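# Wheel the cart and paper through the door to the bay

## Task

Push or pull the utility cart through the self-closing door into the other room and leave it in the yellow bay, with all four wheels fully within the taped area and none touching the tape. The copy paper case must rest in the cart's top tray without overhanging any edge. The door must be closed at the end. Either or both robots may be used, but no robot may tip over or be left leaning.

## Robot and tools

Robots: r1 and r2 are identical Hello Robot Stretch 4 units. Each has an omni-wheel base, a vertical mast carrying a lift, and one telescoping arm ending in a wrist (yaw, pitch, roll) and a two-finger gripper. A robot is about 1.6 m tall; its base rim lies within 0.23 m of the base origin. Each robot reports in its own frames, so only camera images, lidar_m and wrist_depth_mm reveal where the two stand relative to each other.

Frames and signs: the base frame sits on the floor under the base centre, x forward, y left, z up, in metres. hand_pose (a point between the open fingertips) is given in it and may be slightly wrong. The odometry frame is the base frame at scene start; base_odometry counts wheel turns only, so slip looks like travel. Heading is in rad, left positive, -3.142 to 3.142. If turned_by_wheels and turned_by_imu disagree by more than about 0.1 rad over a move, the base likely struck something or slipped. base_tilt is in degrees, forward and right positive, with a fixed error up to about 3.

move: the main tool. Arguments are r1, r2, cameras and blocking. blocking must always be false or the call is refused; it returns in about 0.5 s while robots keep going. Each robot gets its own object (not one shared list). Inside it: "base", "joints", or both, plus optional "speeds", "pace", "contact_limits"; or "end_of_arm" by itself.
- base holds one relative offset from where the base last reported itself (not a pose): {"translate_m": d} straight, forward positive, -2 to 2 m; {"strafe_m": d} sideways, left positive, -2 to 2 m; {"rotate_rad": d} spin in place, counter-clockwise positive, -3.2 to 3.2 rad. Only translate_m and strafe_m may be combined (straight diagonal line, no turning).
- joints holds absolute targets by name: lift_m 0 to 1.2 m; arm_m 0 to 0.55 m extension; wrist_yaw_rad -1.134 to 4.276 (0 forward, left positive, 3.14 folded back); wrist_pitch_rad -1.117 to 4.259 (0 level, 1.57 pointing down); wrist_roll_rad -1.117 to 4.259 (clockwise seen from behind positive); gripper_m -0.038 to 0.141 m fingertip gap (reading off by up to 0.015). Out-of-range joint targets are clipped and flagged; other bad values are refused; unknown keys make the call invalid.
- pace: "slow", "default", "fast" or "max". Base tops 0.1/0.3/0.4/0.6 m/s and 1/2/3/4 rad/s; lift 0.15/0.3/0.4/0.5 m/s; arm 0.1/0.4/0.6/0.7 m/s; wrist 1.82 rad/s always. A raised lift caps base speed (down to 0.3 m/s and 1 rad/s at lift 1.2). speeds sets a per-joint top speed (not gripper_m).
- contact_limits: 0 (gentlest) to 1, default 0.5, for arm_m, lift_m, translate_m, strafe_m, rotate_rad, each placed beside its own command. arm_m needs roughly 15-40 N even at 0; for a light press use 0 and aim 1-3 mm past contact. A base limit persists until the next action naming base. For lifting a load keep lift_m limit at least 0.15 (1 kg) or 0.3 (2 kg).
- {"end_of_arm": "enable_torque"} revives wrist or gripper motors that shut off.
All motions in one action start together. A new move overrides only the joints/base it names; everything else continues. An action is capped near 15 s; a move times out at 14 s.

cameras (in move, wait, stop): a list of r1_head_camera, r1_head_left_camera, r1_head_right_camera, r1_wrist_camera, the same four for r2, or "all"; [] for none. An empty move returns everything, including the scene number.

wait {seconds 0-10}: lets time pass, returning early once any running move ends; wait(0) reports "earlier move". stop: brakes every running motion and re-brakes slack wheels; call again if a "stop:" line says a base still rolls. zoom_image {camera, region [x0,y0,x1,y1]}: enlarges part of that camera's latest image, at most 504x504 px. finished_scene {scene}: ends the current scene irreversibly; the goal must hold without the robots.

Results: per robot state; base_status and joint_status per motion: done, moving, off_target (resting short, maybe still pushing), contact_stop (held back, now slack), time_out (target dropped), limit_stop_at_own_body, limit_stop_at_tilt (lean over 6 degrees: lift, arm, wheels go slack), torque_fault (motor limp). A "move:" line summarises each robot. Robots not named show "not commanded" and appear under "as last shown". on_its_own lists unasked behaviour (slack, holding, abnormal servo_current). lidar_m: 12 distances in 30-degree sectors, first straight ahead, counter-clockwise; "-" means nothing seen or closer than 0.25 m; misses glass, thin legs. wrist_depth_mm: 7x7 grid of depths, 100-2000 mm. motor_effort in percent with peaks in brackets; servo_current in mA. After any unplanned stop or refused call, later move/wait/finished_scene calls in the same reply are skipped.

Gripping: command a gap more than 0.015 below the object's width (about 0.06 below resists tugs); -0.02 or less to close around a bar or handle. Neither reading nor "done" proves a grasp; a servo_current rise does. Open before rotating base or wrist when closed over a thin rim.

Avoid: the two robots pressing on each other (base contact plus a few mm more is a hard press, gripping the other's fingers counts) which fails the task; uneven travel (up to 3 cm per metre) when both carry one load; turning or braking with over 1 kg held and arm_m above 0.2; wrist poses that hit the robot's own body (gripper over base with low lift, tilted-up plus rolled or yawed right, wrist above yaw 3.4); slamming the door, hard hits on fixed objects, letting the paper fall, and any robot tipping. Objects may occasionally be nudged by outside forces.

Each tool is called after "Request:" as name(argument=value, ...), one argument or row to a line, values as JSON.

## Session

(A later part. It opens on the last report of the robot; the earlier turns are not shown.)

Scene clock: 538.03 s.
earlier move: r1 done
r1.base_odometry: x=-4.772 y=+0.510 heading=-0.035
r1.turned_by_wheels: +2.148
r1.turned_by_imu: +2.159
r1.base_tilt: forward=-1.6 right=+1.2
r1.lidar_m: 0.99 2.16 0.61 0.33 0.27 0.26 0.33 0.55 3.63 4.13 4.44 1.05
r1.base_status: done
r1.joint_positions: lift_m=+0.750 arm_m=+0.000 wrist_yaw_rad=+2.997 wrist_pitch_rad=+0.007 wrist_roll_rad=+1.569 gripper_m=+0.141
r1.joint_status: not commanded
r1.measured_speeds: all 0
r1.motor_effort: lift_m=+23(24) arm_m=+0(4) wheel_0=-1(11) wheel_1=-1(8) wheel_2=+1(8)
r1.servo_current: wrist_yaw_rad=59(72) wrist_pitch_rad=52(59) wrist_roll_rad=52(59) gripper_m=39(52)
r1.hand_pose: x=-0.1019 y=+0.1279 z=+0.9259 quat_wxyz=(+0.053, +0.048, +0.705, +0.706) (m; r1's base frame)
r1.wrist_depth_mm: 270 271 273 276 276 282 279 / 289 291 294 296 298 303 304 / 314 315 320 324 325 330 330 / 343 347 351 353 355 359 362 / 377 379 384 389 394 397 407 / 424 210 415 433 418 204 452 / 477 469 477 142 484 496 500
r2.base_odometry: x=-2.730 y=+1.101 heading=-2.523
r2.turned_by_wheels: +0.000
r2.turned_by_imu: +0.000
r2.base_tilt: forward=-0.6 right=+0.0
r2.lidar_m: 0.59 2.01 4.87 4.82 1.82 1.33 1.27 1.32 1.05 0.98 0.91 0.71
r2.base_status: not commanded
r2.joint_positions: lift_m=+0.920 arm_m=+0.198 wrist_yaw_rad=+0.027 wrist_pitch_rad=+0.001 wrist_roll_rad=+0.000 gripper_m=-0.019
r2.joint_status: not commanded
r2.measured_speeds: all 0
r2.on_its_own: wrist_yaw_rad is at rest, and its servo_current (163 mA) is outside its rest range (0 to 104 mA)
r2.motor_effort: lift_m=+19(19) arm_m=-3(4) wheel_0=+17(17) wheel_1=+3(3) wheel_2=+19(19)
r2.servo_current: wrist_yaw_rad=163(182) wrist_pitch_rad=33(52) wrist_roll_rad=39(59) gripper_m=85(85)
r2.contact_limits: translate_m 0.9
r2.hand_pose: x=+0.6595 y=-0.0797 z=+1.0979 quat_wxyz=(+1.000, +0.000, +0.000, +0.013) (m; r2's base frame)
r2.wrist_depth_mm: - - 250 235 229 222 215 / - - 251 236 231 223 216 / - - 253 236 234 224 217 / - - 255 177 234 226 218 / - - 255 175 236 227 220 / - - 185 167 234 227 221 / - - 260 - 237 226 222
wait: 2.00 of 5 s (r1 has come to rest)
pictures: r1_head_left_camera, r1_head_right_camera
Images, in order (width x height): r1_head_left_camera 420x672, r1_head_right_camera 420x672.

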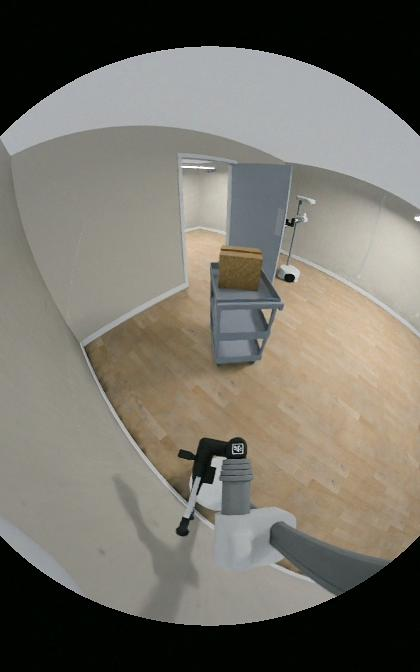

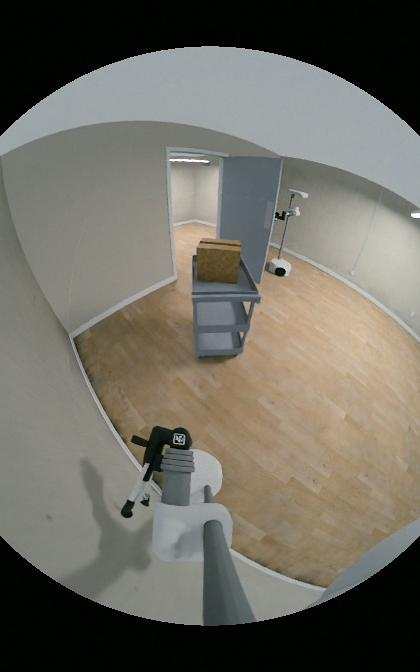

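Request:
move(
  blocking=false,
  r1={"base":{"strafe_m":-0.35}},
  cameras=[],
)

Request:
wait(
  seconds=4,
  cameras=[],
)

Request:
move(
  blocking=false,
  r1={"joints":{"wrist_yaw_rad":0.0,"lift_m":0.63}},
  cameras=[],
)

Request:
wait(
  seconds=4,
  cameras=["r1_wrist_camera","r1_head_right_camera"],
)

Scene clock: 563.97 s.
move: r1 moving
r1.base_odometry: x=-4.773 y=+0.474 heading=-0.035
r1.turned_by_wheels: +0.000
r1.turned_by_imu: -0.001
r1.base_tilt: forward=-1.6 right=+1.2
r1.lidar_m: 0.98 2.20 0.68 0.38 0.30 0.30 0.36 0.61 3.60 4.09 4.43 1.07
r1.base_status: strafe_m moving
r1.joint_positions: lift_m=+0.750 arm_m=+0.000 wrist_yaw_rad=+2.997 wrist_pitch_rad=+0.007 wrist_roll_rad=+1.569 gripper_m=+0.141
r1.joint_status: not commanded
r1.measured_speeds: translate_m=+0.001 strafe_m=-0.141 rotate_rad=-0.006 lift_m=+0.000 arm_m=+0.000 wrist_yaw_rad=+0.000 wrist_pitch_rad=+0.000 wrist_roll_rad=+0.000
r1.motor_effort: lift_m=+23(23) arm_m=-3(4) wheel_0=+10(10) wheel_1=-9(10) wheel_2=-1(1)
r1.servo_current: wrist_yaw_rad=39(59) wrist_pitch_rad=46(52) wrist_roll_rad=52(72) gripper_m=39(46)
r1.hand_pose: x=-0.1019 y=+0.1279 z=+0.9259 quat_wxyz=(+0.053, +0.048, +0.705, +0.706) (m; r1's base frame)
r1.wrist_depth_mm: 290 290 293 294 296 298 303 / 309 312 315 319 320 319 324 / 334 340 342 347 349 349 353 / 366 370 373 377 382 384 387 / 402 410 413 413 418 424 433 / 452 209 445 459 452 204 488 / 492 177 488 142 - - -
r2.base_odometry: x=-2.730 y=+1.101 heading=-2.523
r2.turned_by_wheels: +0.000
r2.turned_by_imu: +0.000
r2.base_tilt: forward=-0.6 right=+0.0
r2.lidar_m: 0.58 2.03 4.88 4.82 1.85 1.35 1.26 1.30 1.03 1.00 0.91 0.68
r2.base_status: not commanded
r2.joint_positions: lift_m=+0.920 arm_m=+0.198 wrist_yaw_rad=+0.027 wrist_pitch_rad=+0.001 wrist_roll_rad=+0.000 gripper_m=-0.019
r2.joint_status: not commanded
r2.measured_speeds: all 0
r2.motor_effort: lift_m=+19(19) arm_m=-4(4) wheel_0=+16(17) wheel_1=+3(3) wheel_2=+19(19)
r2.servo_current: wrist_yaw_rad=163(182) wrist_pitch_rad=46(46) wrist_roll_rad=46(52) gripper_m=78(78)
r2.contact_limits: translate_m 0.9
r2.hand_pose: x=+0.6595 y=-0.0797 z=+1.0979 quat_wxyz=(+1.000, +0.000, +0.000, +0.013) (m; r2's base frame)
r2.wrist_depth_mm: - - 249 236 230 221 214 / - - 251 236 231 224 216 / - - 253 238 233 224 217 / - - 255 177 233 225 219 / - - 256 175 235 226 220 / - - 184 168 233 228 221 / - - 259 - 237 226 222
pictures: none
No camera images: "cameras" was empty.

Scene clock: 565.97 s.
earlier move: r1 done
r1.base_odometry: x=-4.784 y=+0.160 heading=-0.035
r1.turned_by_wheels: +0.000
r1.turned_by_imu: -0.002
r1.base_tilt: forward=-1.6 right=+1.3
r1.lidar_m: 1.02 1.04 1.12 0.61 0.51 0.50 0.59 1.02 3.37 3.83 4.21 3.05
r1.base_status: done
r1.joint_positions: lift_m=+0.750 arm_m=+0.000 wrist_yaw_rad=+2.997 wrist_pitch_rad=+0.007 wrist_roll_rad=+1.569 gripper_m=+0.141
r1.joint_status: not commanded
r1.measured_speeds: all 0
r1.motor_effort: lift_m=+23(24) arm_m=-4(4) wheel_0=+1(11) wheel_1=+0(12) wheel_2=+0(2)
r1.servo_current: wrist_yaw_rad=52(72) wrist_pitch_rad=46(59) wrist_roll_rad=46(72) gripper_m=46(52)
r1.hand_pose: x=-0.1019 y=+0.1279 z=+0.9259 quat_wxyz=(+0.053, +0.048, +0.705, +0.706) (m; r1's base frame)
r1.wrist_depth_mm: 488 492 492 496 496 504 500 / - - - - - - - / - - - - - - - / - - - - - - - / - - - - - - - / - 193 - - 182 194 - / - - - 142 - - -
r2.base_odometry: x=-2.730 y=+1.101 heading=-2.523
r2.turned_by_wheels: +0.000
r2.turned_by_imu: +0.000
r2.base_tilt: forward=-0.6 right=+0.0
r2.lidar_m: 0.60 2.03 4.87 4.81 1.84 1.33 1.24 1.31 1.04 0.99 0.91 0.70
r2.base_status: not commanded
r2.joint_positions: lift_m=+0.920 arm_m=+0.198 wrist_yaw_rad=+0.027 wrist_pitch_rad=+0.001 wrist_roll_rad=+0.000 gripper_m=-0.019
r2.joint_status: not commanded
r2.measured_speeds: all 0
r2.on_its_own: wrist_yaw_rad is at rest, and its servo_current (176 mA) is outside its rest range (0 to 104 mA)
r2.motor_effort: lift_m=+19(19) arm_m=-3(4) wheel_0=+16(17) wheel_1=+3(3) wheel_2=+19(19)
r2.servo_current: wrist_yaw_rad=176(189) wrist_pitch_rad=39(46) wrist_roll_rad=46(59) gripper_m=78(85)
r2.contact_limits: translate_m 0.9
r2.hand_pose: x=+0.6595 y=-0.0797 z=+1.0979 quat_wxyz=(+1.000, +0.000, +0.000, +0.013) (m; r2's base frame)
r2.wrist_depth_mm: - - 250 235 230 221 215 / - - 252 236 231 222 215 / - - 253 237 233 224 218 / - - 254 177 235 225 219 / - - 255 175 236 226 220 / - - 185 168 233 227 221 / - - 260 - 236 226 222
wait: 2.00 of 4 s (r1 has come to rest)
pictures: none
No camera images: "cameras" was empty.

Scene clock: 566.47 s.
move: r1 moving
r1.base_odometry: x=-4.784 y=+0.160 heading=-0.035
r1.turned_by_wheels: +0.000
r1.turned_by_imu: +0.000
r1.base_tilt: forward=-1.6 right=+1.3
r1.lidar_m: 1.01 1.02 1.17 0.63 0.51 0.49 0.57 1.03 3.38 3.86 4.18 3.04
r1.base_status: not commanded
r1.joint_positions: lift_m=+0.712 arm_m=+0.000 wrist_yaw_rad=+2.413 wrist_pitch_rad=+0.007 wrist_roll_rad=+1.569 gripper_m=+0.141
r1.joint_status: lift_m moving; wrist_yaw_rad moving
r1.measured_speeds: translate_m=+0.000 strafe_m=+0.000 rotate_rad=+0.000 lift_m=-0.146 arm_m=+0.000 wrist_yaw_rad=-1.822 wrist_pitch_rad=+0.000 wrist_roll_rad=+0.000
r1.motor_effort: lift_m=+12(24) arm_m=-1(4) wheel_0=+1(1) wheel_1=+0(1) wheel_2=+0(0)
r1.servo_current: wrist_yaw_rad=111(117) wrist_pitch_rad=52(52) wrist_roll_rad=78(78) gripper_m=39(52)
r1.hand_pose: x=+0.0138 y=+0.2572 z=+0.8888 quat_wxyz=(+0.254, +0.249, +0.661, +0.660) (m; r1's base frame)
r1.wrist_depth_mm: - - - - - - - / - - - - - - - / - - - - - - - / - - - - - - - / - - - - - - - / - 193 - - 183 195 - / - - - 142 - - -
r2.base_odometry: x=-2.730 y=+1.101 heading=-2.523
r2.turned_by_wheels: +0.000
r2.turned_by_imu: +0.000
r2.base_tilt: forward=-0.6 right=+0.0
r2.lidar_m: 0.59 2.03 4.87 4.81 1.81 1.32 1.26 1.31 1.04 0.99 0.91 0.67
r2.base_status: not commanded
r2.joint_positions: lift_m=+0.920 arm_m=+0.198 wrist_yaw_rad=+0.027 wrist_pitch_rad=+0.001 wrist_roll_rad=+0.000 gripper_m=-0.019
r2.joint_status: not commanded
r2.measured_speeds: all 0
r2.motor_effort: lift_m=+19(19) arm_m=-3(4) wheel_0=+17(17) wheel_1=+3(3) wheel_2=+19(19)
r2.servo_current: wrist_yaw_rad=169(182) wrist_pitch_rad=39(46) wrist_roll_rad=46(52) gripper_m=78(85)
r2.contact_limits: translate_m 0.9
r2.hand_pose: x=+0.6595 y=-0.0797 z=+1.0979 quat_wxyz=(+1.000, +0.000, +0.000, +0.013) (m; r2's base frame)
r2.wrist_depth_mm: - - 249 235 229 220 215 / - - 252 236 232 223 216 / - - 253 237 233 224 216 / - - 254 177 234 225 219 / - - 256 175 236 226 220 / - - 184 167 233 227 221 / - - 260 - 237 226 222
pictures: none
No camera images: "cameras" was empty.

Scene clock: 568.27 s.
earlier move: r1 done
r1.base_odometry: x=-4.784 y=+0.160 heading=-0.035
r1.turned_by_wheels: +0.000
r1.turned_by_imu: +0.000
r1.base_tilt: forward=-1.6 right=+1.3
r1.lidar_m: 1.02 1.04 1.13 0.61 0.50 0.49 0.59 1.01 3.38 3.86 4.21 3.06
r1.base_status: not commanded
r1.joint_positions: lift_m=+0.630 arm_m=+0.000 wrist_yaw_rad=+0.003 wrist_pitch_rad=+0.007 wrist_roll_rad=+1.569 gripper_m=+0.141
r1.joint_status: all done
r1.measured_speeds: all 0
r1.motor_effort: lift_m=+13(24) arm_m=+4(4) wheel_0=+1(1) wheel_1=+0(1) wheel_2=+0(1)
r1.servo_current: wrist_yaw_rad=39(117) wrist_pitch_rad=52(52) wrist_roll_rad=46(78) gripper_m=46(52)
r1.hand_pose: x=+0.4595 y=-0.0867 z=+0.8068 quat_wxyz=(+0.708, +0.707, +0.003, -0.001) (m; r1's base frame)
r1.wrist_depth_mm: - - - - - 1618 1118 / - - - - - 1576 1138 / - - - - - 1618 1160 / - - - - - 1618 1160 / - - - - - 1537 1060 / - 209 1042 - 190 194 866 / - - 1060 143 - 854 -
r2.base_odometry: x=-2.730 y=+1.101 heading=-2.523
r2.turned_by_wheels: +0.000
r2.turned_by_imu: +0.000
r2.base_tilt: forward=-0.7 right=+0.0
r2.lidar_m: 0.59 2.01 4.89 4.82 1.84 1.33 1.23 1.31 1.03 0.98 0.91 0.69
r2.base_status: not commanded
r2.joint_positions: lift_m=+0.920 arm_m=+0.198 wrist_yaw_rad=+0.027 wrist_pitch_rad=+0.001 wrist_roll_rad=+0.000 gripper_m=-0.019
r2.joint_status: not commanded
r2.measured_speeds: all 0
r2.on_its_own: wrist_yaw_rad is at rest, and its servo_current (163 mA) is outside its rest range (0 to 104 mA)
r2.motor_effort: lift_m=+19(19) arm_m=-4(4) wheel_0=+16(17) wheel_1=+3(3) wheel_2=+18(19)
r2.servo_current: wrist_yaw_rad=163(182) wrist_pitch_rad=46(46) wrist_roll_rad=46(59) gripper_m=78(85)
r2.contact_limits: translate_m 0.9
r2.hand_pose: x=+0.6595 y=-0.0797 z=+1.0979 quat_wxyz=(+1.000, +0.000, +0.000, +0.013) (m; r2's base frame)
r2.wrist_depth_mm: - - 250 236 230 221 215 / - - 250 236 232 224 216 / - - 253 237 232 224 217 / - - 255 177 234 226 218 / - - 255 175 236 226 220 / - - 185 168 233 228 220 / - - 260 - 236 226 222
wait: 1.80 of 4 s (r1 has come to rest)
pictures: r1_head_right_camera, r1_wrist_camera
Images, in order (width x height): r1_head_right_camera 420x672, r1_wrist_camera 616x392.

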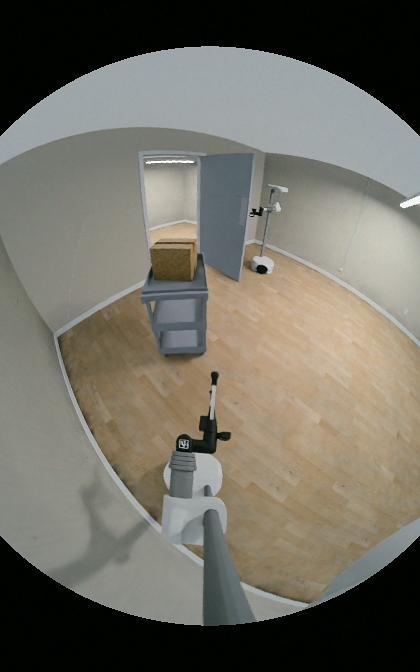

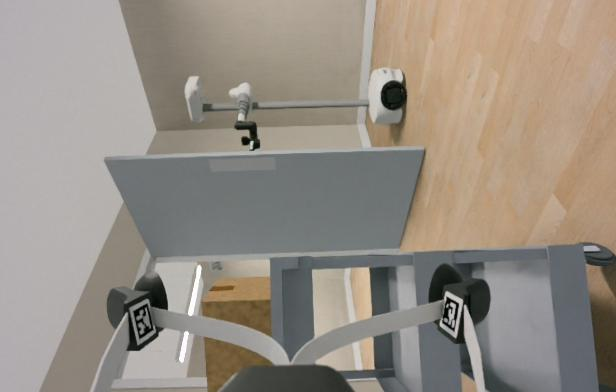

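Request:
move(
  blocking=false,
  r1={"base":{"rotate_rad":-0.19},"joints":{"lift_m":0.615}},
  cameras=[],
)

Request:
wait(
  seconds=2,
  cameras=[],
)

Request:
move(
  blocking=false,
  r1={"base":{"translate_m":0.15,"strafe_m":0.5}},
  cameras=[],
)

Request:
wait(
  seconds=5,
  cameras=["r1_wrist_camera","r1_head_camera"],
)

Scene clock: 580.60 s.
move: r1 moving
r1.base_odometry: x=-4.784 y=+0.160 heading=-0.211
r1.turned_by_wheels: -0.177
r1.turned_by_imu: -0.178
r1.base_tilt: forward=-1.6 right=+1.3
r1.lidar_m: 1.01 1.01 1.76 0.70 0.50 0.51 0.56 0.77 2.56 3.56 4.30 4.19
r1.base_status: rotate_rad moving
r1.joint_positions: lift_m=+0.615 arm_m=+0.000 wrist_yaw_rad=+0.002 wrist_pitch_rad=+0.007 wrist_roll_rad=+1.569 gripper_m=+0.141
r1.joint_status: lift_m moving
r1.measured_speeds: translate_m=+0.001 strafe_m=-0.001 rotate_rad=-0.259 lift_m=+0.000 arm_m=+0.000 wrist_yaw_rad=-0.005 wrist_pitch_rad=+0.000 wrist_roll_rad=+0.000
r1.motor_effort: lift_m=+13(13) arm_m=+4(4) wheel_0=+2(7) wheel_1=+1(7) wheel_2=+1(6)
r1.servo_current: wrist_yaw_rad=59(59) wrist_pitch_rad=52(52) wrist_roll_rad=39(65) gripper_m=46(46)
r1.hand_pose: x=+0.4595 y=-0.0867 z=+0.7918 quat_wxyz=(+0.708, +0.707, +0.003, -0.001) (m; r1's base frame)
r1.wrist_depth_mm: - - - - - 1537 1098 / - - - - - 1576 1098 / - - - - - 1618 1138 / - - - - - 1576 1118 / - - - - - 1499 1138 / - 210 - - - 196 1182 / - - - 143 854 866 854
r2.base_odometry: x=-2.730 y=+1.101 heading=-2.523
r2.turned_by_wheels: +0.000
r2.turned_by_imu: +0.000
r2.base_tilt: forward=-0.6 right=+0.0
r2.lidar_m: 0.60 2.01 4.90 4.81 1.85 1.32 1.26 1.31 1.03 0.98 0.93 0.68
r2.base_status: not commanded
r2.joint_positions: lift_m=+0.920 arm_m=+0.198 wrist_yaw_rad=+0.027 wrist_pitch_rad=+0.001 wrist_roll_rad=+0.000 gripper_m=-0.019
r2.joint_status: not commanded
r2.measured_speeds: all 0
r2.motor_effort: lift_m=+19(19) arm_m=-4(4) wheel_0=+17(17) wheel_1=+3(3) wheel_2=+19(19)
r2.servo_current: wrist_yaw_rad=176(176) wrist_pitch_rad=46(46) wrist_roll_rad=52(59) gripper_m=78(85)
r2.contact_limits: translate_m 0.9
r2.hand_pose: x=+0.6595 y=-0.0797 z=+1.0979 quat_wxyz=(+1.000, +0.000, +0.000, +0.013) (m; r2's base frame)
r2.wrist_depth_mm: - - 249 235 230 221 215 / - - 251 236 231 223 216 / - - 252 238 233 224 216 / - - 254 177 234 225 219 / - - 256 174 236 226 220 / - - 184 167 233 227 220 / - - 260 - 236 227 223
pictures: none
No camera images: "cameras" was empty.

Scene clock: 581.00 s.
earlier move: r1 done
r1.base_odometry: x=-4.784 y=+0.160 heading=-0.224
r1.turned_by_wheels: -0.013
r1.turned_by_imu: -0.013
r1.base_tilt: forward=-1.6 right=+1.3
r1.lidar_m: 1.02 1.02 1.84 0.69 0.53 0.48 0.53 0.78 2.43 3.55 4.35 4.19
r1.base_status: done
r1.joint_positions: lift_m=+0.615 arm_m=+0.000 wrist_yaw_rad=+0.002 wrist_pitch_rad=+0.007 wrist_roll_rad=+1.569 gripper_m=+0.141
r1.joint_status: all done
r1.measured_speeds: all 0
r1.motor_effort: lift_m=+12(13) arm_m=+4(4) wheel_0=+2(7) wheel_1=+3(7) wheel_2=+0(6)
r1.servo_current: wrist_yaw_rad=46(78) wrist_pitch_rad=46(52) wrist_roll_rad=39(65) gripper_m=39(46)
r1.hand_pose: x=+0.4595 y=-0.0868 z=+0.7918 quat_wxyz=(+0.708, +0.707, +0.003, -0.002) (m; r1's base frame)
r1.wrist_depth_mm: - - - - - 1576 1118 / - - - - - 1618 1098 / - - - - - 1576 1138 / - - - - - 1618 1138 / - - - - - 1499 1138 / - 209 - - - 196 1182 / - - - 142 854 854 854
r2.base_odometry: x=-2.730 y=+1.101 heading=-2.523
r2.turned_by_wheels: +0.000
r2.turned_by_imu: +0.000
r2.base_tilt: forward=-0.7 right=+0.0
r2.lidar_m: 0.61 2.02 4.90 4.80 1.81 1.34 1.26 1.32 1.04 0.99 0.90 0.68
r2.base_status: not commanded
r2.joint_positions: lift_m=+0.920 arm_m=+0.198 wrist_yaw_rad=+0.027 wrist_pitch_rad=+0.001 wrist_roll_rad=+0.000 gripper_m=-0.019
r2.joint_status: not commanded
r2.measured_speeds: all 0
r2.on_its_own: wrist_yaw_rad is at rest, and its servo_current (176 mA) is outside its rest range (0 to 104 mA)
r2.motor_effort: lift_m=+19(19) arm_m=-4(4) wheel_0=+16(17) wheel_1=+3(3) wheel_2=+19(19)
r2.servo_current: wrist_yaw_rad=176(176) wrist_pitch_rad=39(46) wrist_roll_rad=46(59) gripper_m=78(85)
r2.contact_limits: translate_m 0.9
r2.hand_pose: x=+0.6595 y=-0.0797 z=+1.0979 quat_wxyz=(+1.000, +0.000, +0.000, +0.013) (m; r2's base frame)
r2.wrist_depth_mm: - - 249 235 229 221 214 / - - 251 236 232 223 216 / - - 253 238 232 224 217 / - - 254 176 234 225 218 / - - 255 175 236 226 220 / - - 184 167 234 227 220 / - - 262 - 236 226 222
wait: 0.40 of 2 s (r1 has come to rest)
pictures: none
No camera images: "cameras" was empty.

Scene clock: 581.50 s.
move: r1 moving
r1.base_odometry: x=-4.768 y=+0.188 heading=-0.224
r1.turned_by_wheels: +0.000
r1.turned_by_imu: +0.000
r1.base_tilt: forward=-1.6 right=+1.3
r1.lidar_m: 0.99 0.99 1.82 0.71 0.52 0.48 0.52 0.78 2.39 3.58 4.32 4.19
r1.base_status: translate_m moving; strafe_m moving
r1.joint_positions: lift_m=+0.615 arm_m=+0.000 wrist_yaw_rad=+0.002 wrist_pitch_rad=+0.007 wrist_roll_rad=+1.569 gripper_m=+0.141
r1.joint_status: not commanded
r1.measured_speeds: translate_m=+0.035 strafe_m=+0.120 rotate_rad=+0.001 lift_m=+0.000 arm_m=+0.000 wrist_yaw_rad=+0.000 wrist_pitch_rad=+0.000 wrist_roll_rad=+0.000
r1.motor_effort: lift_m=+12(13) arm_m=+4(4) wheel_0=-10(10) wheel_1=+9(11) wheel_2=-4(5)
r1.servo_current: wrist_yaw_rad=65(65) wrist_pitch_rad=46(52) wrist_roll_rad=52(65) gripper_m=46(52)
r1.hand_pose: x=+0.4595 y=-0.0868 z=+0.7918 quat_wxyz=(+0.708, +0.707, +0.003, -0.002) (m; r1's base frame)
r1.wrist_depth_mm: - - - - - 1537 1098 / - - - - - 1576 1118 / - - - - - 1618 1138 / - - - - - 1618 1138 / - - - - - 1499 1160 / - 209 - - - 196 1118 / - - - 142 842 842 854
r2.base_odometry: x=-2.730 y=+1.101 heading=-2.523
r2.turned_by_wheels: +0.000
r2.turned_by_imu: +0.000
r2.base_tilt: forward=-0.7 right=+0.0
r2.lidar_m: 0.62 2.03 4.91 4.80 1.82 1.31 1.26 1.30 1.05 0.98 0.93 0.69
r2.base_status: not commanded
r2.joint_positions: lift_m=+0.920 arm_m=+0.198 wrist_yaw_rad=+0.027 wrist_pitch_rad=+0.001 wrist_roll_rad=+0.000 gripper_m=-0.019
r2.joint_status: not commanded
r2.measured_speeds: all 0
r2.motor_effort: lift_m=+19(19) arm_m=-4(4) wheel_0=+17(17) wheel_1=+3(3) wheel_2=+19(19)
r2.servo_current: wrist_yaw_rad=169(176) wrist_pitch_rad=39(39) wrist_roll_rad=46(52) gripper_m=78(85)
r2.contact_limits: translate_m 0.9
r2.hand_pose: x=+0.6595 y=-0.0797 z=+1.0979 quat_wxyz=(+1.000, +0.000, +0.000, +0.013) (m; r2's base frame)
r2.wrist_depth_mm: - - 250 236 229 221 215 / - - 252 236 231 223 216 / - - 254 237 233 224 217 / - - 254 177 234 225 219 / - - 255 175 235 226 220 / - - 184 168 233 227 221 / - - 262 - 236 226 222
pictures: none
No camera images: "cameras" was empty.

Scene clock: 584.20 s.
earlier move: r1 done
r1.base_odometry: x=-4.526 y=+0.614 heading=-0.224
r1.turned_by_wheels: +0.000
r1.turned_by_imu: +0.003
r1.base_tilt: forward=-1.6 right=+1.3
r1.lidar_m: 0.74 1.99 1.34 0.52 0.39 0.37 0.38 0.55 1.79 4.07 4.48 0.89
r1.base_status: done
r1.joint_positions: lift_m=+0.615 arm_m=+0.000 wrist_yaw_rad=+0.002 wrist_pitch_rad=+0.007 wrist_roll_rad=+1.569 gripper_m=+0.141
r1.joint_status: not commanded
r1.measured_speeds: all 0
r1.motor_effort: lift_m=+13(13) arm_m=+4(4) wheel_0=-4(10) wheel_1=+1(11) wheel_2=-1(5)
r1.servo_current: wrist_yaw_rad=52(65) wrist_pitch_rad=46(59) wrist_roll_rad=59(65) gripper_m=46(52)
r1.hand_pose: x=+0.4595 y=-0.0868 z=+0.7918 quat_wxyz=(+0.708, +0.707, +0.003, -0.002) (m; r1's base frame)
r1.wrist_depth_mm: - - - - - 1576 1118 / - - - - - 1464 1118 / - - - - - 1336 - / - - 866 - - 654 - / - - 854 - - 634 - / - 209 554 - 190 196 - / - - - 142 - 1537 1160
r2.base_odometry: x=-2.730 y=+1.101 heading=-2.523
r2.turned_by_wheels: +0.000
r2.turned_by_imu: +0.000
r2.base_tilt: forward=-0.7 right=+0.0
r2.lidar_m: 0.60 2.05 4.89 4.82 1.84 1.30 1.25 1.31 1.04 0.97 0.92 0.69
r2.base_status: not commanded
r2.joint_positions: lift_m=+0.920 arm_m=+0.198 wrist_yaw_rad=+0.027 wrist_pitch_rad=+0.001 wrist_roll_rad=+0.000 gripper_m=-0.019
r2.joint_status: not commanded
r2.measured_speeds: all 0
r2.on_its_own: wrist_yaw_rad is at rest, and its servo_current (176 mA) is outside its rest range (0 to 104 mA)
r2.motor_effort: lift_m=+19(19) arm_m=-3(4) wheel_0=+16(17) wheel_1=+3(3) wheel_2=+19(19)
r2.servo_current: wrist_yaw_rad=176(189) wrist_pitch_rad=39(46) wrist_roll_rad=52(65) gripper_m=78(91)
r2.contact_limits: translate_m 0.9
r2.hand_pose: x=+0.6595 y=-0.0797 z=+1.0979 quat_wxyz=(+1.000, +0.000, +0.000, +0.013) (m; r2's base frame)
r2.wrist_depth_mm: - - 250 234 230 221 215 / - - 252 236 232 223 216 / - - 253 237 233 224 216 / - - 255 177 233 225 217 / - - 256 175 236 226 220 / - - 184 168 233 226 221 / - - 258 - 236 226 221
wait: 2.70 of 5 s (r1 has come to rest)
pictures: r1_head_camera, r1_wrist_camera
Images, in order (width x height): r1_head_camera 420x560, r1_wrist_camera 616x392.

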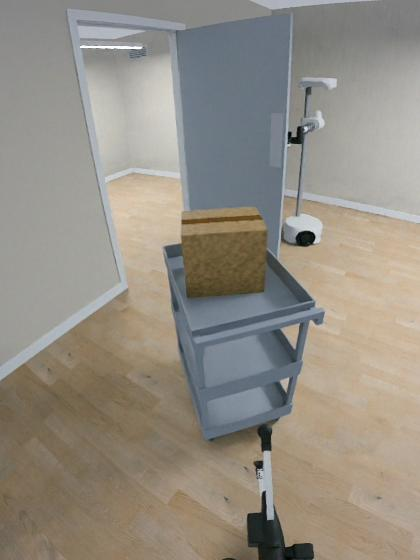

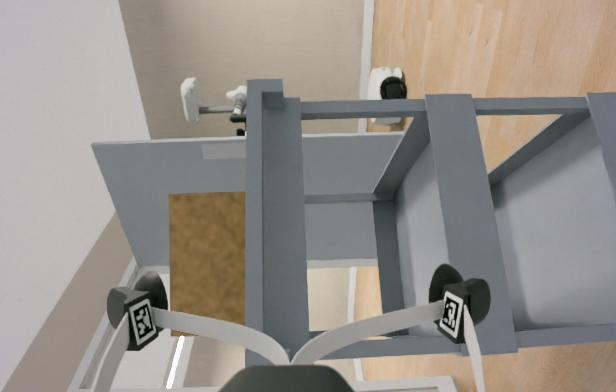

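Request:
move(
  blocking=false,
  r1={"base":{"translate_m":0.26},"joints":{"lift_m":0.655},"pace":"slow","contact_limits":{"translate_m":0.2}},
  cameras=[],
)

Request:
wait(
  seconds=5,
  cameras=["r1_wrist_camera"],
)

Scene clock: 593.37 s.
move: r1 moving
r1.base_odometry: x=-4.514 y=+0.612 heading=-0.224
r1.turned_by_wheels: +0.000
r1.turned_by_imu: +0.000
r1.base_tilt: forward=-1.6 right=+1.3
r1.lidar_m: 0.73 1.98 1.42 0.56 0.39 0.37 0.37 0.61 1.84 4.08 4.46 0.88
r1.base_status: translate_m moving
r1.joint_positions: lift_m=+0.639 arm_m=+0.000 wrist_yaw_rad=+0.002 wrist_pitch_rad=+0.007 wrist_roll_rad=+1.569 gripper_m=+0.141
r1.joint_status: lift_m moving
r1.measured_speeds: translate_m=+0.050 strafe_m=+0.001 rotate_rad=+0.002 lift_m=+0.082 arm_m=+0.000 wrist_yaw_rad=+0.000 wrist_pitch_rad=+0.000 wrist_roll_rad=+0.000
r1.motor_effort: lift_m=+24(27) arm_m=+4(4) wheel_0=+5(6) wheel_1=+4(7) wheel_2=-5(6)
r1.servo_current: wrist_yaw_rad=52(65) wrist_pitch_rad=52(59) wrist_roll_rad=46(65) gripper_m=52(52)
r1.contact_limits: translate_m 0.2
r1.hand_pose: x=+0.4595 y=-0.0868 z=+0.8155 quat_wxyz=(+0.708, +0.707, +0.003, -0.002) (m; r1's base frame)
r1.wrist_depth_mm: - - - - - 1618 1160 / - - - - - 1576 1138 / - - - 723 - 699 - / - - 842 661 - 647 - / - - 831 - - 621 - / - 210 831 597 210 196 - / - - - 142 - 1576 1138
r2.base_odometry: x=-2.730 y=+1.101 heading=-2.523
r2.turned_by_wheels: +0.000
r2.turned_by_imu: +0.000
r2.base_tilt: forward=-0.6 right=+0.0
r2.lidar_m: 0.59 2.01 4.89 4.82 1.81 1.31 1.24 1.32 1.05 0.99 0.93 0.70
r2.base_status: not commanded
r2.joint_positions: lift_m=+0.920 arm_m=+0.198 wrist_yaw_rad=+0.027 wrist_pitch_rad=+0.001 wrist_roll_rad=+0.000 gripper_m=-0.019
r2.joint_status: not commanded
r2.measured_speeds: all 0
r2.motor_effort: lift_m=+19(19) arm_m=-3(4) wheel_0=+16(16) wheel_1=+3(3) wheel_2=+19(19)
r2.servo_current: wrist_yaw_rad=169(169) wrist_pitch_rad=39(39) wrist_roll_rad=46(52) gripper_m=78(85)
r2.contact_limits: translate_m 0.9
r2.hand_pose: x=+0.6595 y=-0.0797 z=+1.0979 quat_wxyz=(+1.000, +0.000, +0.000, +0.013) (m; r2's base frame)
r2.wrist_depth_mm: - - 250 235 230 221 215 / - - 252 236 230 223 216 / - - 253 237 233 224 218 / - - 254 177 235 227 219 / - - 255 175 236 227 220 / - - 184 167 233 227 222 / - - 260 - 236 226 222
pictures: none
No camera images: "cameras" was empty.

Scene clock: 596.77 s.
earlier move: r1 done
r1.base_odometry: x=-4.273 y=+0.557 heading=-0.224
r1.turned_by_wheels: +0.000
r1.turned_by_imu: -0.001
r1.base_tilt: forward=-1.5 right=+1.3
r1.lidar_m: 0.49 1.84 1.78 0.81 0.61 0.59 0.61 0.91 2.85 4.23 4.24 0.58
r1.base_status: done
r1.joint_positions: lift_m=+0.655 arm_m=+0.000 wrist_yaw_rad=+0.002 wrist_pitch_rad=+0.007 wrist_roll_rad=+1.569 gripper_m=+0.141
r1.joint_status: all done
r1.measured_speeds: all 0
r1.motor_effort: lift_m=+24(27) arm_m=+4(4) wheel_0=+3(8) wheel_1=+2(7) wheel_2=-1(7)
r1.servo_current: wrist_yaw_rad=39(72) wrist_pitch_rad=52(59) wrist_roll_rad=52(78) gripper_m=46(52)
r1.contact_limits: translate_m 0.2
r1.hand_pose: x=+0.4595 y=-0.0868 z=+0.8308 quat_wxyz=(+0.708, +0.707, +0.003, -0.002) (m; r1's base frame)
r1.wrist_depth_mm: - - - 455 - 1576 1160 / - - - 442 - 473 449 / - - - 410 - - - / - - 597 392 - - - / - - 597 377 - - - / - 210 591 364 209 195 - / - 580 580 142 - - -
r2.base_odometry: x=-2.730 y=+1.101 heading=-2.523
r2.turned_by_wheels: +0.000
r2.turned_by_imu: +0.000
r2.base_tilt: forward=-0.6 right=+0.0
r2.lidar_m: 0.59 2.01 4.88 4.81 1.84 1.33 1.26 1.30 1.05 1.00 0.86 0.66
r2.base_status: not commanded
r2.joint_positions: lift_m=+0.920 arm_m=+0.198 wrist_yaw_rad=+0.027 wrist_pitch_rad=+0.001 wrist_roll_rad=+0.000 gripper_m=-0.019
r2.joint_status: not commanded
r2.measured_speeds: all 0
r2.on_its_own: wrist_yaw_rad is at rest, and its servo_current (169 mA) is outside its rest range (0 to 104 mA)
r2.motor_effort: lift_m=+19(19) arm_m=-3(4) wheel_0=+16(17) wheel_1=+3(3) wheel_2=+19(19)
r2.servo_current: wrist_yaw_rad=169(182) wrist_pitch_rad=39(46) wrist_roll_rad=46(59) gripper_m=78(85)
r2.contact_limits: translate_m 0.9
r2.hand_pose: x=+0.6595 y=-0.0797 z=+1.0979 quat_wxyz=(+1.000, +0.000, +0.000, +0.013) (m; r2's base frame)
r2.wrist_depth_mm: - - 250 235 229 221 215 / - - 251 236 232 222 216 / - - 253 238 232 224 218 / - - 254 177 233 225 219 / - - 255 175 236 226 220 / - - 185 167 233 227 220 / - - 259 - 236 227 222
wait: 3.40 of 5 s (r1 has come to rest)
pictures: r1_wrist_camera
Images, in order (width x height): r1_wrist_camera 616x392.

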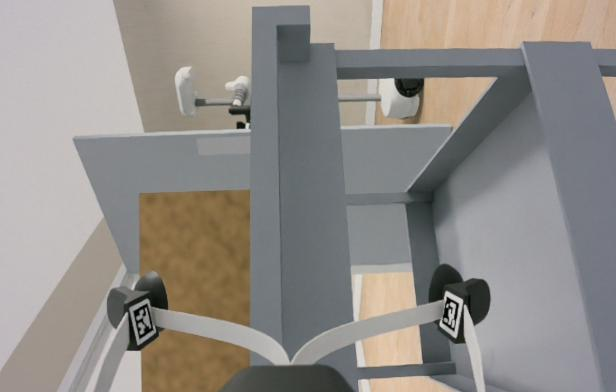

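Request:
move(
  blocking=false,
  r1={"base":{"strafe_m":-0.19},"pace":"slow"},
  cameras=[],
)

Request:
wait(
  seconds=4,
  cameras=[],
)

Request:
move(
  blocking=false,
  r1={"base":{"rotate_rad":0.25},"pace":"slow"},
  cameras=[],
)

Request:
wait(
  seconds=3,
  cameras=["r1_wrist_camera"],
)

Scene clock: 606.00 s.
move: r1 moving
r1.base_odometry: x=-4.276 y=+0.543 heading=-0.224
r1.turned_by_wheels: +0.000
r1.turned_by_imu: +0.000
r1.base_tilt: forward=-1.6 right=+1.3
r1.lidar_m: 0.49 1.85 1.79 0.83 0.62 0.59 0.64 0.92 2.86 4.21 4.25 0.59
r1.base_status: strafe_m moving
r1.joint_positions: lift_m=+0.655 arm_m=+0.000 wrist_yaw_rad=+0.002 wrist_pitch_rad=+0.007 wrist_roll_rad=+1.569 gripper_m=+0.141
r1.joint_status: not commanded
r1.measured_speeds: translate_m=+0.000 strafe_m=-0.056 rotate_rad=+0.000 lift_m=+0.000 arm_m=+0.000 wrist_yaw_rad=+0.000 wrist_pitch_rad=+0.000 wrist_roll_rad=+0.000
r1.motor_effort: lift_m=+24(24) arm_m=+4(4) wheel_0=+8(8) wheel_1=-4(8) wheel_2=+0(2)
r1.servo_current: wrist_yaw_rad=52(72) wrist_pitch_rad=46(52) wrist_roll_rad=59(59) gripper_m=39(46)
r1.hand_pose: x=+0.4595 y=-0.0868 z=+0.8308 quat_wxyz=(+0.708, +0.707, +0.003, -0.002) (m; r1's base frame)
r1.wrist_depth_mm: - - - - - 1661 1160 / - - - 439 469 477 455 / - - - 415 - 1921 - / - - - 397 - - - / - - 597 384 - - - / - 209 585 370 210 194 - / - 585 580 142 - - -
r2.base_odometry: x=-2.730 y=+1.101 heading=-2.523
r2.turned_by_wheels: +0.000
r2.turned_by_imu: +0.000
r2.base_tilt: forward=-0.6 right=+0.1
r2.lidar_m: 0.60 2.03 4.85 4.83 1.84 1.33 1.26 1.30 1.06 0.98 0.94 0.68
r2.base_status: not commanded
r2.joint_positions: lift_m=+0.920 arm_m=+0.198 wrist_yaw_rad=+0.027 wrist_pitch_rad=+0.001 wrist_roll_rad=+0.000 gripper_m=-0.019
r2.joint_status: not commanded
r2.measured_speeds: all 0
r2.motor_effort: lift_m=+19(19) arm_m=-3(4) wheel_0=+16(17) wheel_1=+2(3) wheel_2=+19(19)
r2.servo_current: wrist_yaw_rad=169(182) wrist_pitch_rad=39(46) wrist_roll_rad=46(52) gripper_m=85(85)
r2.contact_limits: translate_m 0.9
r2.hand_pose: x=+0.6595 y=-0.0797 z=+1.0979 quat_wxyz=(+1.000, +0.000, +0.000, +0.013) (m; r2's base frame)
r2.wrist_depth_mm: - - 250 235 229 220 215 / - - 251 236 231 222 216 / - - 253 238 233 224 217 / - - 255 176 234 226 218 / - - 256 175 236 226 220 / - - 184 168 234 228 222 / - - 260 - 236 226 222
pictures: none
No camera images: "cameras" was empty.

Scene clock: 608.53 s.
earlier move: r1 done
r1.base_odometry: x=-4.315 y=+0.372 heading=-0.224
r1.turned_by_wheels: +0.000
r1.turned_by_imu: -0.001
r1.base_tilt: forward=-1.6 right=+1.3
r1.lidar_m: 0.53 0.54 1.94 0.97 0.72 0.67 0.75 1.06 3.28 4.04 4.16 2.73
r1.base_status: done
r1.joint_positions: lift_m=+0.655 arm_m=+0.000 wrist_yaw_rad=+0.002 wrist_pitch_rad=+0.007 wrist_roll_rad=+1.569 gripper_m=+0.141
r1.joint_status: not commanded
r1.measured_speeds: all 0
r1.motor_effort: lift_m=+24(24) arm_m=+4(4) wheel_0=+4(9) wheel_1=-2(8) wheel_2=+0(2)
r1.servo_current: wrist_yaw_rad=39(72) wrist_pitch_rad=46(59) wrist_roll_rad=52(65) gripper_m=46(52)
r1.hand_pose: x=+0.4595 y=-0.0868 z=+0.8308 quat_wxyz=(+0.708, +0.707, +0.003, -0.002) (m; r1's base frame)
r1.wrist_depth_mm: - - - - - 1661 1160 / - - - - - 1661 1160 / - - - - - 1708 1182 / - - - - - 1464 1078 / - - - 433 - - - / - 210 647 366 211 195 - / - 597 597 142 - - -
r2.base_odometry: x=-2.730 y=+1.101 heading=-2.523
r2.turned_by_wheels: +0.000
r2.turned_by_imu: +0.000
r2.base_tilt: forward=-0.7 right=+0.0
r2.lidar_m: 0.60 2.04 4.87 4.82 1.85 1.33 1.25 1.31 1.05 0.98 0.93 0.67
r2.base_status: not commanded
r2.joint_positions: lift_m=+0.920 arm_m=+0.198 wrist_yaw_rad=+0.027 wrist_pitch_rad=+0.001 wrist_roll_rad=+0.000 gripper_m=-0.019
r2.joint_status: not commanded
r2.measured_speeds: all 0
r2.on_its_own: wrist_yaw_rad is at rest, and its servo_current (169 mA) is outside its rest range (0 to 104 mA)
r2.motor_effort: lift_m=+19(19) arm_m=-3(4) wheel_0=+16(17) wheel_1=+3(3) wheel_2=+19(19)
r2.servo_current: wrist_yaw_rad=169(182) wrist_pitch_rad=39(52) wrist_roll_rad=39(52) gripper_m=78(85)
r2.contact_limits: translate_m 0.9
r2.hand_pose: x=+0.6595 y=-0.0797 z=+1.0979 quat_wxyz=(+1.000, +0.000, +0.000, +0.013) (m; r2's base frame)
r2.wrist_depth_mm: - - 250 235 230 221 215 / - - 252 236 232 223 216 / - - 254 237 232 224 217 / - - 255 177 234 226 219 / - - 255 175 236 226 220 / - - 185 168 233 226 221 / - - 260 - 236 226 223
wait: 2.53 of 4 s (r1 has come to rest)
pictures: none
No camera images: "cameras" was empty.

Scene clock: 609.03 s.
move: r1 moving
r1.base_odometry: x=-4.315 y=+0.372 heading=-0.098
r1.turned_by_wheels: +0.125
r1.turned_by_imu: +0.126
r1.base_tilt: forward=-1.6 right=+1.3
r1.lidar_m: 0.53 0.53 1.72 0.89 0.70 0.66 0.78 1.22 3.85 4.25 4.06 0.61
r1.base_status: rotate_rad moving
r1.joint_positions: lift_m=+0.655 arm_m=+0.000 wrist_yaw_rad=+0.002 wrist_pitch_rad=+0.007 wrist_roll_rad=+1.569 gripper_m=+0.141
r1.joint_status: not commanded
r1.measured_speeds: translate_m=+0.000 strafe_m=-0.001 rotate_rad=+0.481 lift_m=+0.000 arm_m=+0.000 wrist_yaw_rad=+0.000 wrist_pitch_rad=+0.000 wrist_roll_rad=+0.000
r1.motor_effort: lift_m=+24(24) arm_m=+4(4) wheel_0=-9(9) wheel_1=-6(6) wheel_2=-4(5)
r1.servo_current: wrist_yaw_rad=52(78) wrist_pitch_rad=52(59) wrist_roll_rad=59(59) gripper_m=46(52)
r1.hand_pose: x=+0.4595 y=-0.0868 z=+0.8308 quat_wxyz=(+0.708, +0.707, +0.003, -0.002) (m; r1's base frame)
r1.wrist_depth_mm: - - - - - 1661 1182 / - - - - - 1661 1182 / - - - - - 1537 1118 / - - - 427 - 459 - / - - 759 - - - - / - 209 597 397 211 194 - / - 609 603 142 - - -
r2.base_odometry: x=-2.730 y=+1.101 heading=-2.523
r2.turned_by_wheels: +0.000
r2.turned_by_imu: +0.000
r2.base_tilt: forward=-0.6 right=+0.0
r2.lidar_m: 0.60 1.98 4.91 4.79 1.81 1.31 1.26 1.31 1.03 0.99 0.91 0.71
r2.base_status: not commanded
r2.joint_positions: lift_m=+0.920 arm_m=+0.198 wrist_yaw_rad=+0.027 wrist_pitch_rad=+0.001 wrist_roll_rad=+0.000 gripper_m=-0.019
r2.joint_status: not commanded
r2.measured_speeds: all 0
r2.motor_effort: lift_m=+19(19) arm_m=-4(4) wheel_0=+16(17) wheel_1=+3(3) wheel_2=+19(19)
r2.servo_current: wrist_yaw_rad=169(182) wrist_pitch_rad=33(39) wrist_roll_rad=46(52) gripper_m=78(85)
r2.contact_limits: translate_m 0.9
r2.hand_pose: x=+0.6595 y=-0.0797 z=+1.0979 quat_wxyz=(+1.000, +0.000, +0.000, +0.013) (m; r2's base frame)
r2.wrist_depth_mm: - - 250 235 229 221 215 / - - 252 236 232 223 216 / - - 253 236 234 224 217 / - - 255 177 234 226 219 / - - 255 175 236 225 220 / - - 185 168 232 226 220 / - - 260 - 236 226 222
pictures: none
No camera images: "cameras" was empty.

Scene clock: 609.83 s.
earlier move: r1 done
r1.base_odometry: x=-4.315 y=+0.372 heading=+0.026
r1.turned_by_wheels: +0.124
r1.turned_by_imu: +0.125
r1.base_tilt: forward=-1.6 right=+1.3
r1.lidar_m: 0.54 0.55 1.37 0.79 0.69 0.68 0.84 1.49 3.88 4.56 4.02 0.59
r1.base_status: done
r1.joint_positions: lift_m=+0.655 arm_m=+0.000 wrist_yaw_rad=+0.002 wrist_pitch_rad=+0.007 wrist_roll_rad=+1.569 gripper_m=+0.141
r1.joint_status: not commanded
r1.measured_speeds: all 0
r1.motor_effort: lift_m=+24(24) arm_m=+4(4) wheel_0=-3(9) wheel_1=-2(7) wheel_2=-1(5)
r1.servo_current: wrist_yaw_rad=52(78) wrist_pitch_rad=39(59) wrist_roll_rad=39(72) gripper_m=39(52)
r1.hand_pose: x=+0.4595 y=-0.0868 z=+0.8308 quat_wxyz=(+0.708, +0.707, +0.003, -0.002) (m; r1's base frame)
r1.wrist_depth_mm: - - - 407 - 1537 1160 / - - - 397 - 427 402 / - - - 394 - - - / - - 591 392 - - - / - - 609 389 - - - / - 197 615 384 209 195 - / - - 627 143 - 1708 -
r2.base_odometry: x=-2.730 y=+1.101 heading=-2.523
r2.turned_by_wheels: +0.000
r2.turned_by_imu: +0.000
r2.base_tilt: forward=-0.6 right=+0.0
r2.lidar_m: 0.57 1.99 4.89 4.80 1.81 1.31 1.26 1.31 1.04 0.97 0.90 0.68
r2.base_status: not commanded
r2.joint_positions: lift_m=+0.920 arm_m=+0.198 wrist_yaw_rad=+0.027 wrist_pitch_rad=+0.001 wrist_roll_rad=+0.000 gripper_m=-0.019
r2.joint_status: not commanded
r2.measured_speeds: all 0
r2.on_its_own: wrist_yaw_rad is at rest, and its servo_current (182 mA) is outside its rest range (0 to 104 mA)
r2.motor_effort: lift_m=+19(19) arm_m=-3(4) wheel_0=+16(17) wheel_1=+2(3) wheel_2=+19(19)
r2.servo_current: wrist_yaw_rad=182(182) wrist_pitch_rad=46(46) wrist_roll_rad=46(59) gripper_m=72(85)
r2.contact_limits: translate_m 0.9
r2.hand_pose: x=+0.6595 y=-0.0797 z=+1.0979 quat_wxyz=(+1.000, +0.000, +0.000, +0.013) (m; r2's base frame)
r2.wrist_depth_mm: - - 250 236 229 221 216 / - - 253 236 232 223 216 / - - 253 236 234 224 217 / - - 254 177 234 225 219 / - - 255 175 236 226 220 / - - 185 168 233 227 221 / - - 260 - 236 226 221
wait: 0.80 of 3 s (r1 has come to rest)
pictures: r1_wrist_camera
Images, in order (width x height): r1_wrist_camera 616x392.

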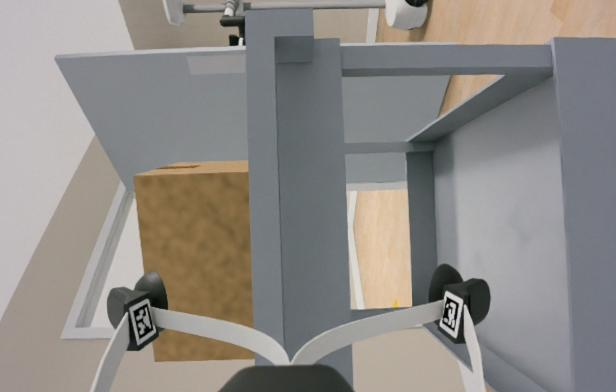

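Request:
move(
  blocking=false,
  r1={"base":{"translate_m":0.205,"strafe_m":-0.03},"pace":"slow","contact_limits":{"translate_m":0.2}},
  cameras=[],
)

Request:
wait(
  seconds=4,
  cameras=["r1_wrist_camera"],
)

Scene clock: 615.93 s.
move: r1 moving
r1.base_odometry: x=-4.302 y=+0.370 heading=+0.026
r1.turned_by_wheels: +0.000
r1.turned_by_imu: +0.000
r1.base_tilt: forward=-1.6 right=+1.3
r1.lidar_m: 0.51 0.58 1.42 0.82 0.70 0.69 0.85 1.52 3.88 4.57 4.02 0.57
r1.base_status: translate_m moving; strafe_m moving
r1.joint_positions: lift_m=+0.655 arm_m=+0.000 wrist_yaw_rad=+0.002 wrist_pitch_rad=+0.007 wrist_roll_rad=+1.569 gripper_m=+0.141
r1.joint_status: not commanded
r1.measured_speeds: translate_m=+0.050 strafe_m=-0.007 rotate_rad=+0.000 lift_m=+0.000 arm_m=+0.000 wrist_yaw_rad=+0.000 wrist_pitch_rad=+0.000 wrist_roll_rad=+0.000
r1.motor_effort: lift_m=+24(24) arm_m=+4(4) wheel_0=+7(7) wheel_1=+5(6) wheel_2=-5(7)
r1.servo_current: wrist_yaw_rad=46(65) wrist_pitch_rad=52(52) wrist_roll_rad=46(52) gripper_m=39(52)
r1.contact_limits: translate_m 0.2
r1.hand_pose: x=+0.4595 y=-0.0868 z=+0.8308 quat_wxyz=(+0.708, +0.707, +0.003, -0.002) (m; r1's base frame)
r1.wrist_depth_mm: - - - 327 - 1576 1160 / - - - 387 - 421 397 / - - - 384 - - - / - - 580 379 - - - / - - 591 377 - - - / - 198 609 377 211 195 - / - 155 615 142 - 1756 -
r2.base_odometry: x=-2.730 y=+1.101 heading=-2.523
r2.turned_by_wheels: +0.000
r2.turned_by_imu: +0.000
r2.base_tilt: forward=-0.7 right=+0.0
r2.lidar_m: 0.60 2.04 4.87 4.81 1.86 1.32 1.24 1.31 1.05 0.98 0.90 0.68
r2.base_status: not commanded
r2.joint_positions: lift_m=+0.920 arm_m=+0.198 wrist_yaw_rad=+0.027 wrist_pitch_rad=+0.001 wrist_roll_rad=+0.000 gripper_m=-0.019
r2.joint_status: not commanded
r2.measured_speeds: all 0
r2.motor_effort: lift_m=+19(19) arm_m=-4(4) wheel_0=+16(17) wheel_1=+3(3) wheel_2=+19(19)
r2.servo_current: wrist_yaw_rad=176(176) wrist_pitch_rad=39(46) wrist_roll_rad=46(59) gripper_m=78(85)
r2.contact_limits: translate_m 0.9
r2.hand_pose: x=+0.6595 y=-0.0797 z=+1.0979 quat_wxyz=(+1.000, +0.000, +0.000, +0.013) (m; r2's base frame)
r2.wrist_depth_mm: - - 250 235 229 221 215 / - - 252 236 231 224 216 / - - 253 237 233 224 218 / - - 254 177 234 225 218 / - - 256 175 236 225 220 / - - 185 167 233 226 221 / - - 260 - 237 226 223
pictures: none
No camera images: "cameras" was empty.

Scene clock: 618.77 s.
earlier move: r1 done
r1.base_odometry: x=-4.109 y=+0.347 heading=+0.026
r1.turned_by_wheels: +0.000
r1.turned_by_imu: -0.001
r1.base_tilt: forward=-1.6 right=+1.3
r1.lidar_m: 0.36 0.38 1.69 0.99 0.84 0.87 1.02 1.90 4.00 4.45 3.87 0.41
r1.base_status: done
r1.joint_positions: lift_m=+0.655 arm_m=+0.000 wrist_yaw_rad=-0.002 wrist_pitch_rad=+0.000 wrist_roll_rad=+1.569 gripper_m=+0.141
r1.joint_status: not commanded
r1.measured_speeds: all 0
r1.motor_effort: lift_m=+23(24) arm_m=+4(4) wheel_0=+2(8) wheel_1=+2(6) wheel_2=-4(8)
r1.servo_current: wrist_yaw_rad=39(72) wrist_pitch_rad=46(59) wrist_roll_rad=52(72) gripper_m=46(52)
r1.contact_limits: translate_m 0.2
r1.hand_pose: x=+0.4591 y=-0.0881 z=+0.8329 quat_wxyz=(+0.708, +0.707, -0.001, -0.001) (m; r1's base frame)
r1.wrist_depth_mm: - - - 236 244 244 244 / - - - 234 234 1708 1205 / - - - 229 230 1863 - / - 496 430 227 227 - - / - 430 427 224 224 - - / - 193 436 220 211 195 - / 1756 445 442 156 217 723 -
r2.base_odometry: x=-2.730 y=+1.101 heading=-2.523
r2.turned_by_wheels: +0.000
r2.turned_by_imu: +0.000
r2.base_tilt: forward=-0.6 right=+0.0
r2.lidar_m: 0.59 1.96 4.87 4.80 1.84 1.33 1.25 1.33 1.06 0.99 0.92 0.68
r2.base_status: not commanded
r2.joint_positions: lift_m=+0.920 arm_m=+0.198 wrist_yaw_rad=+0.027 wrist_pitch_rad=+0.001 wrist_roll_rad=+0.000 gripper_m=-0.019
r2.joint_status: not commanded
r2.measured_speeds: all 0
r2.on_its_own: wrist_yaw_rad is at rest, and its servo_current (169 mA) is outside its rest range (0 to 104 mA)
r2.motor_effort: lift_m=+19(19) arm_m=-4(4) wheel_0=+16(17) wheel_1=+3(3) wheel_2=+19(19)
r2.servo_current: wrist_yaw_rad=169(189) wrist_pitch_rad=33(46) wrist_roll_rad=46(59) gripper_m=72(85)
r2.contact_limits: translate_m 0.9
r2.hand_pose: x=+0.6595 y=-0.0797 z=+1.0979 quat_wxyz=(+1.000, +0.000, +0.000, +0.013) (m; r2's base frame)
r2.wrist_depth_mm: - - 250 235 229 220 215 / - - 251 236 231 223 216 / - - 252 237 233 224 217 / - - 254 177 234 225 220 / - - 255 174 236 226 220 / - - 184 167 232 227 220 / - - 262 - 236 226 222
wait: 2.83 of 4 s (r1 has come to rest)
pictures: r1_wrist_camera
Images, in order (width x height): r1_wrist_camera 616x392.

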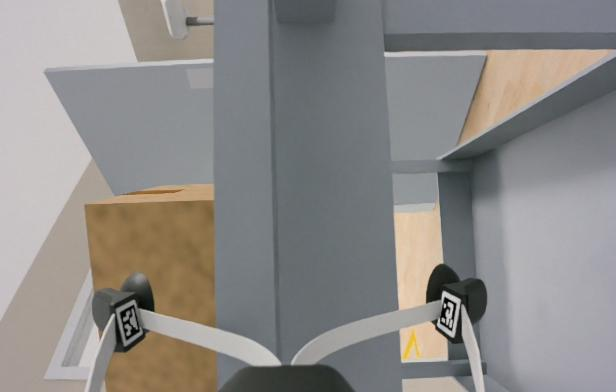

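Request:
move(
  blocking=false,
  r1={"joints":{"gripper_m":0.0}},
  cameras=[],
)

Request:
wait(
  seconds=2,
  cameras=["r1_wrist_camera","r1_head_camera","r1_head_left_camera"],
)

Scene clock: 625.37 s.
move: r1 moving
r1.base_odometry: x=-4.109 y=+0.347 heading=+0.026
r1.turned_by_wheels: +0.000
r1.turned_by_imu: +0.000
r1.base_tilt: forward=-1.6 right=+1.3
r1.lidar_m: 0.37 0.38 1.68 1.01 0.85 0.85 1.04 1.89 3.98 4.42 3.85 0.42
r1.base_status: not commanded
r1.joint_positions: lift_m=+0.655 arm_m=+0.000 wrist_yaw_rad=-0.002 wrist_pitch_rad=+0.000 wrist_roll_rad=+1.569 gripper_m=+0.130
r1.joint_status: gripper_m moving
r1.measured_speeds: all 0
r1.motor_effort: lift_m=+23(23) arm_m=+4(4) wheel_0=+2(2) wheel_1=+2(2) wheel_2=-4(4)
r1.servo_current: wrist_yaw_rad=52(59) wrist_pitch_rad=33(52) wrist_roll_rad=39(59) gripper_m=65(85)
r1.contact_limits: translate_m 0.2
r1.hand_pose: x=+0.4591 y=-0.0881 z=+0.8329 quat_wxyz=(+0.708, +0.707, -0.001, -0.001) (m; r1's base frame)
r1.wrist_depth_mm: - - - 236 243 243 255 / - - - 234 234 1618 1205 / - - - 230 229 1863 - / - 496 424 226 228 - - / - 430 430 224 223 - - / - 196 436 220 212 196 - / 1808 445 439 150 217 723 -
r2.base_odometry: x=-2.730 y=+1.101 heading=-2.523
r2.turned_by_wheels: +0.000
r2.turned_by_imu: +0.000
r2.base_tilt: forward=-0.7 right=+0.0
r2.lidar_m: 0.60 1.99 4.88 4.82 1.82 1.32 1.25 1.29 1.05 1.00 0.91 0.70
r2.base_status: not commanded
r2.joint_positions: lift_m=+0.920 arm_m=+0.198 wrist_yaw_rad=+0.027 wrist_pitch_rad=+0.001 wrist_roll_rad=+0.000 gripper_m=-0.019
r2.joint_status: not commanded
r2.measured_speeds: all 0
r2.motor_effort: lift_m=+19(19) arm_m=-4(4) wheel_0=+16(17) wheel_1=+3(3) wheel_2=+19(19)
r2.servo_current: wrist_yaw_rad=176(176) wrist_pitch_rad=39(46) wrist_roll_rad=46(52) gripper_m=78(85)
r2.contact_limits: translate_m 0.9
r2.hand_pose: x=+0.6595 y=-0.0797 z=+1.0979 quat_wxyz=(+1.000, +0.000, +0.000, +0.013) (m; r2's base frame)
r2.wrist_depth_mm: - - 251 235 229 221 215 / - - 252 236 230 222 216 / - - 252 236 232 224 217 / - - 255 177 234 226 218 / - - 254 175 236 226 220 / - - 184 168 232 228 220 / - - 260 - 237 226 222
pictures: none
No camera images: "cameras" was empty.

Scene clock: 627.20 s.
earlier move: r1 done
r1.base_odometry: x=-4.109 y=+0.347 heading=+0.026
r1.turned_by_wheels: +0.000
r1.turned_by_imu: +0.000
r1.base_tilt: forward=-1.6 right=+1.3
r1.lidar_m: 0.35 0.39 1.71 0.98 0.85 0.85 1.00 1.91 3.98 4.42 3.87 0.43
r1.base_status: not commanded
r1.joint_positions: lift_m=+0.655 arm_m=+0.000 wrist_yaw_rad=-0.002 wrist_pitch_rad=+0.005 wrist_roll_rad=+1.569 gripper_m=+0.002
r1.joint_status: all done
r1.measured_speeds: all 0
r1.motor_effort: lift_m=+23(23) arm_m=+4(4) wheel_0=+2(2) wheel_1=+2(2) wheel_2=-3(4)
r1.servo_current: wrist_yaw_rad=72(72) wrist_pitch_rad=46(52) wrist_roll_rad=65(65) gripper_m=124(319)
r1.contact_limits: translate_m 0.2
r1.hand_pose: x=+0.4591 y=-0.0881 z=+0.8313 quat_wxyz=(+0.708, +0.707, +0.001, -0.003) (m; r1's base frame)
r1.wrist_depth_mm: - - - 238 248 250 250 / - - 175 235 236 1537 1255 / - - - 231 809 1808 - / - 484 421 229 231 - - / - 424 427 224 226 - - / 1921 433 174 221 199 - - / 1756 171 182 218 171 149 -
r2.base_odometry: x=-2.730 y=+1.101 heading=-2.523
r2.turned_by_wheels: +0.000
r2.turned_by_imu: +0.000
r2.base_tilt: forward=-0.7 right=+0.1
r2.lidar_m: 0.60 1.98 4.89 4.81 1.85 1.32 1.26 1.32 1.04 0.98 0.88 0.68
r2.base_status: not commanded
r2.joint_positions: lift_m=+0.920 arm_m=+0.198 wrist_yaw_rad=+0.027 wrist_pitch_rad=+0.001 wrist_roll_rad=+0.000 gripper_m=-0.019
r2.joint_status: not commanded
r2.measured_speeds: all 0
r2.on_its_own: wrist_yaw_rad is at rest, and its servo_current (176 mA) is outside its rest range (0 to 104 mA)
r2.motor_effort: lift_m=+19(19) arm_m=-4(4) wheel_0=+16(17) wheel_1=+3(3) wheel_2=+19(19)
r2.servo_current: wrist_yaw_rad=176(182) wrist_pitch_rad=39(46) wrist_roll_rad=52(65) gripper_m=85(85)
r2.contact_limits: translate_m 0.9
r2.hand_pose: x=+0.6595 y=-0.0797 z=+1.0979 quat_wxyz=(+1.000, +0.000, +0.000, +0.013) (m; r2's base frame)
r2.wrist_depth_mm: - - 250 235 229 221 215 / - - 251 236 231 223 216 / - - 252 237 233 224 217 / - - 254 177 234 226 220 / - - 254 175 236 225 220 / - - 185 168 233 227 221 / - - 260 - 237 226 223
wait: 1.83 of 2 s (r1 has come to rest)
pictures: r1_head_camera, r1_head_left_camera, r1_wrist_camera
Images, in order (width x height): r1_head_camera 420x560, r1_head_left_camera 420x672, r1_wrist_camera 616x392.

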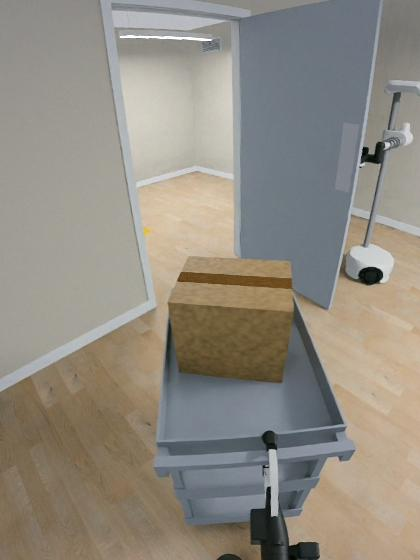

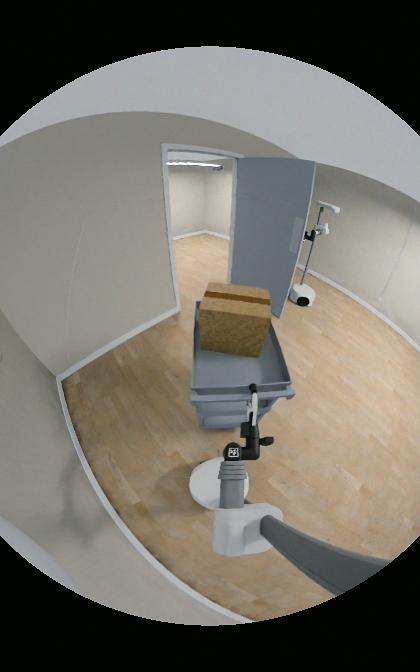

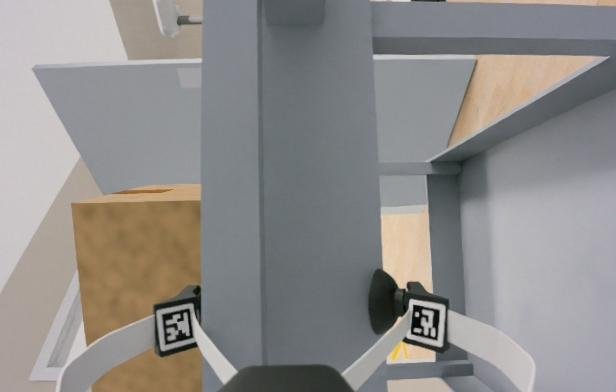

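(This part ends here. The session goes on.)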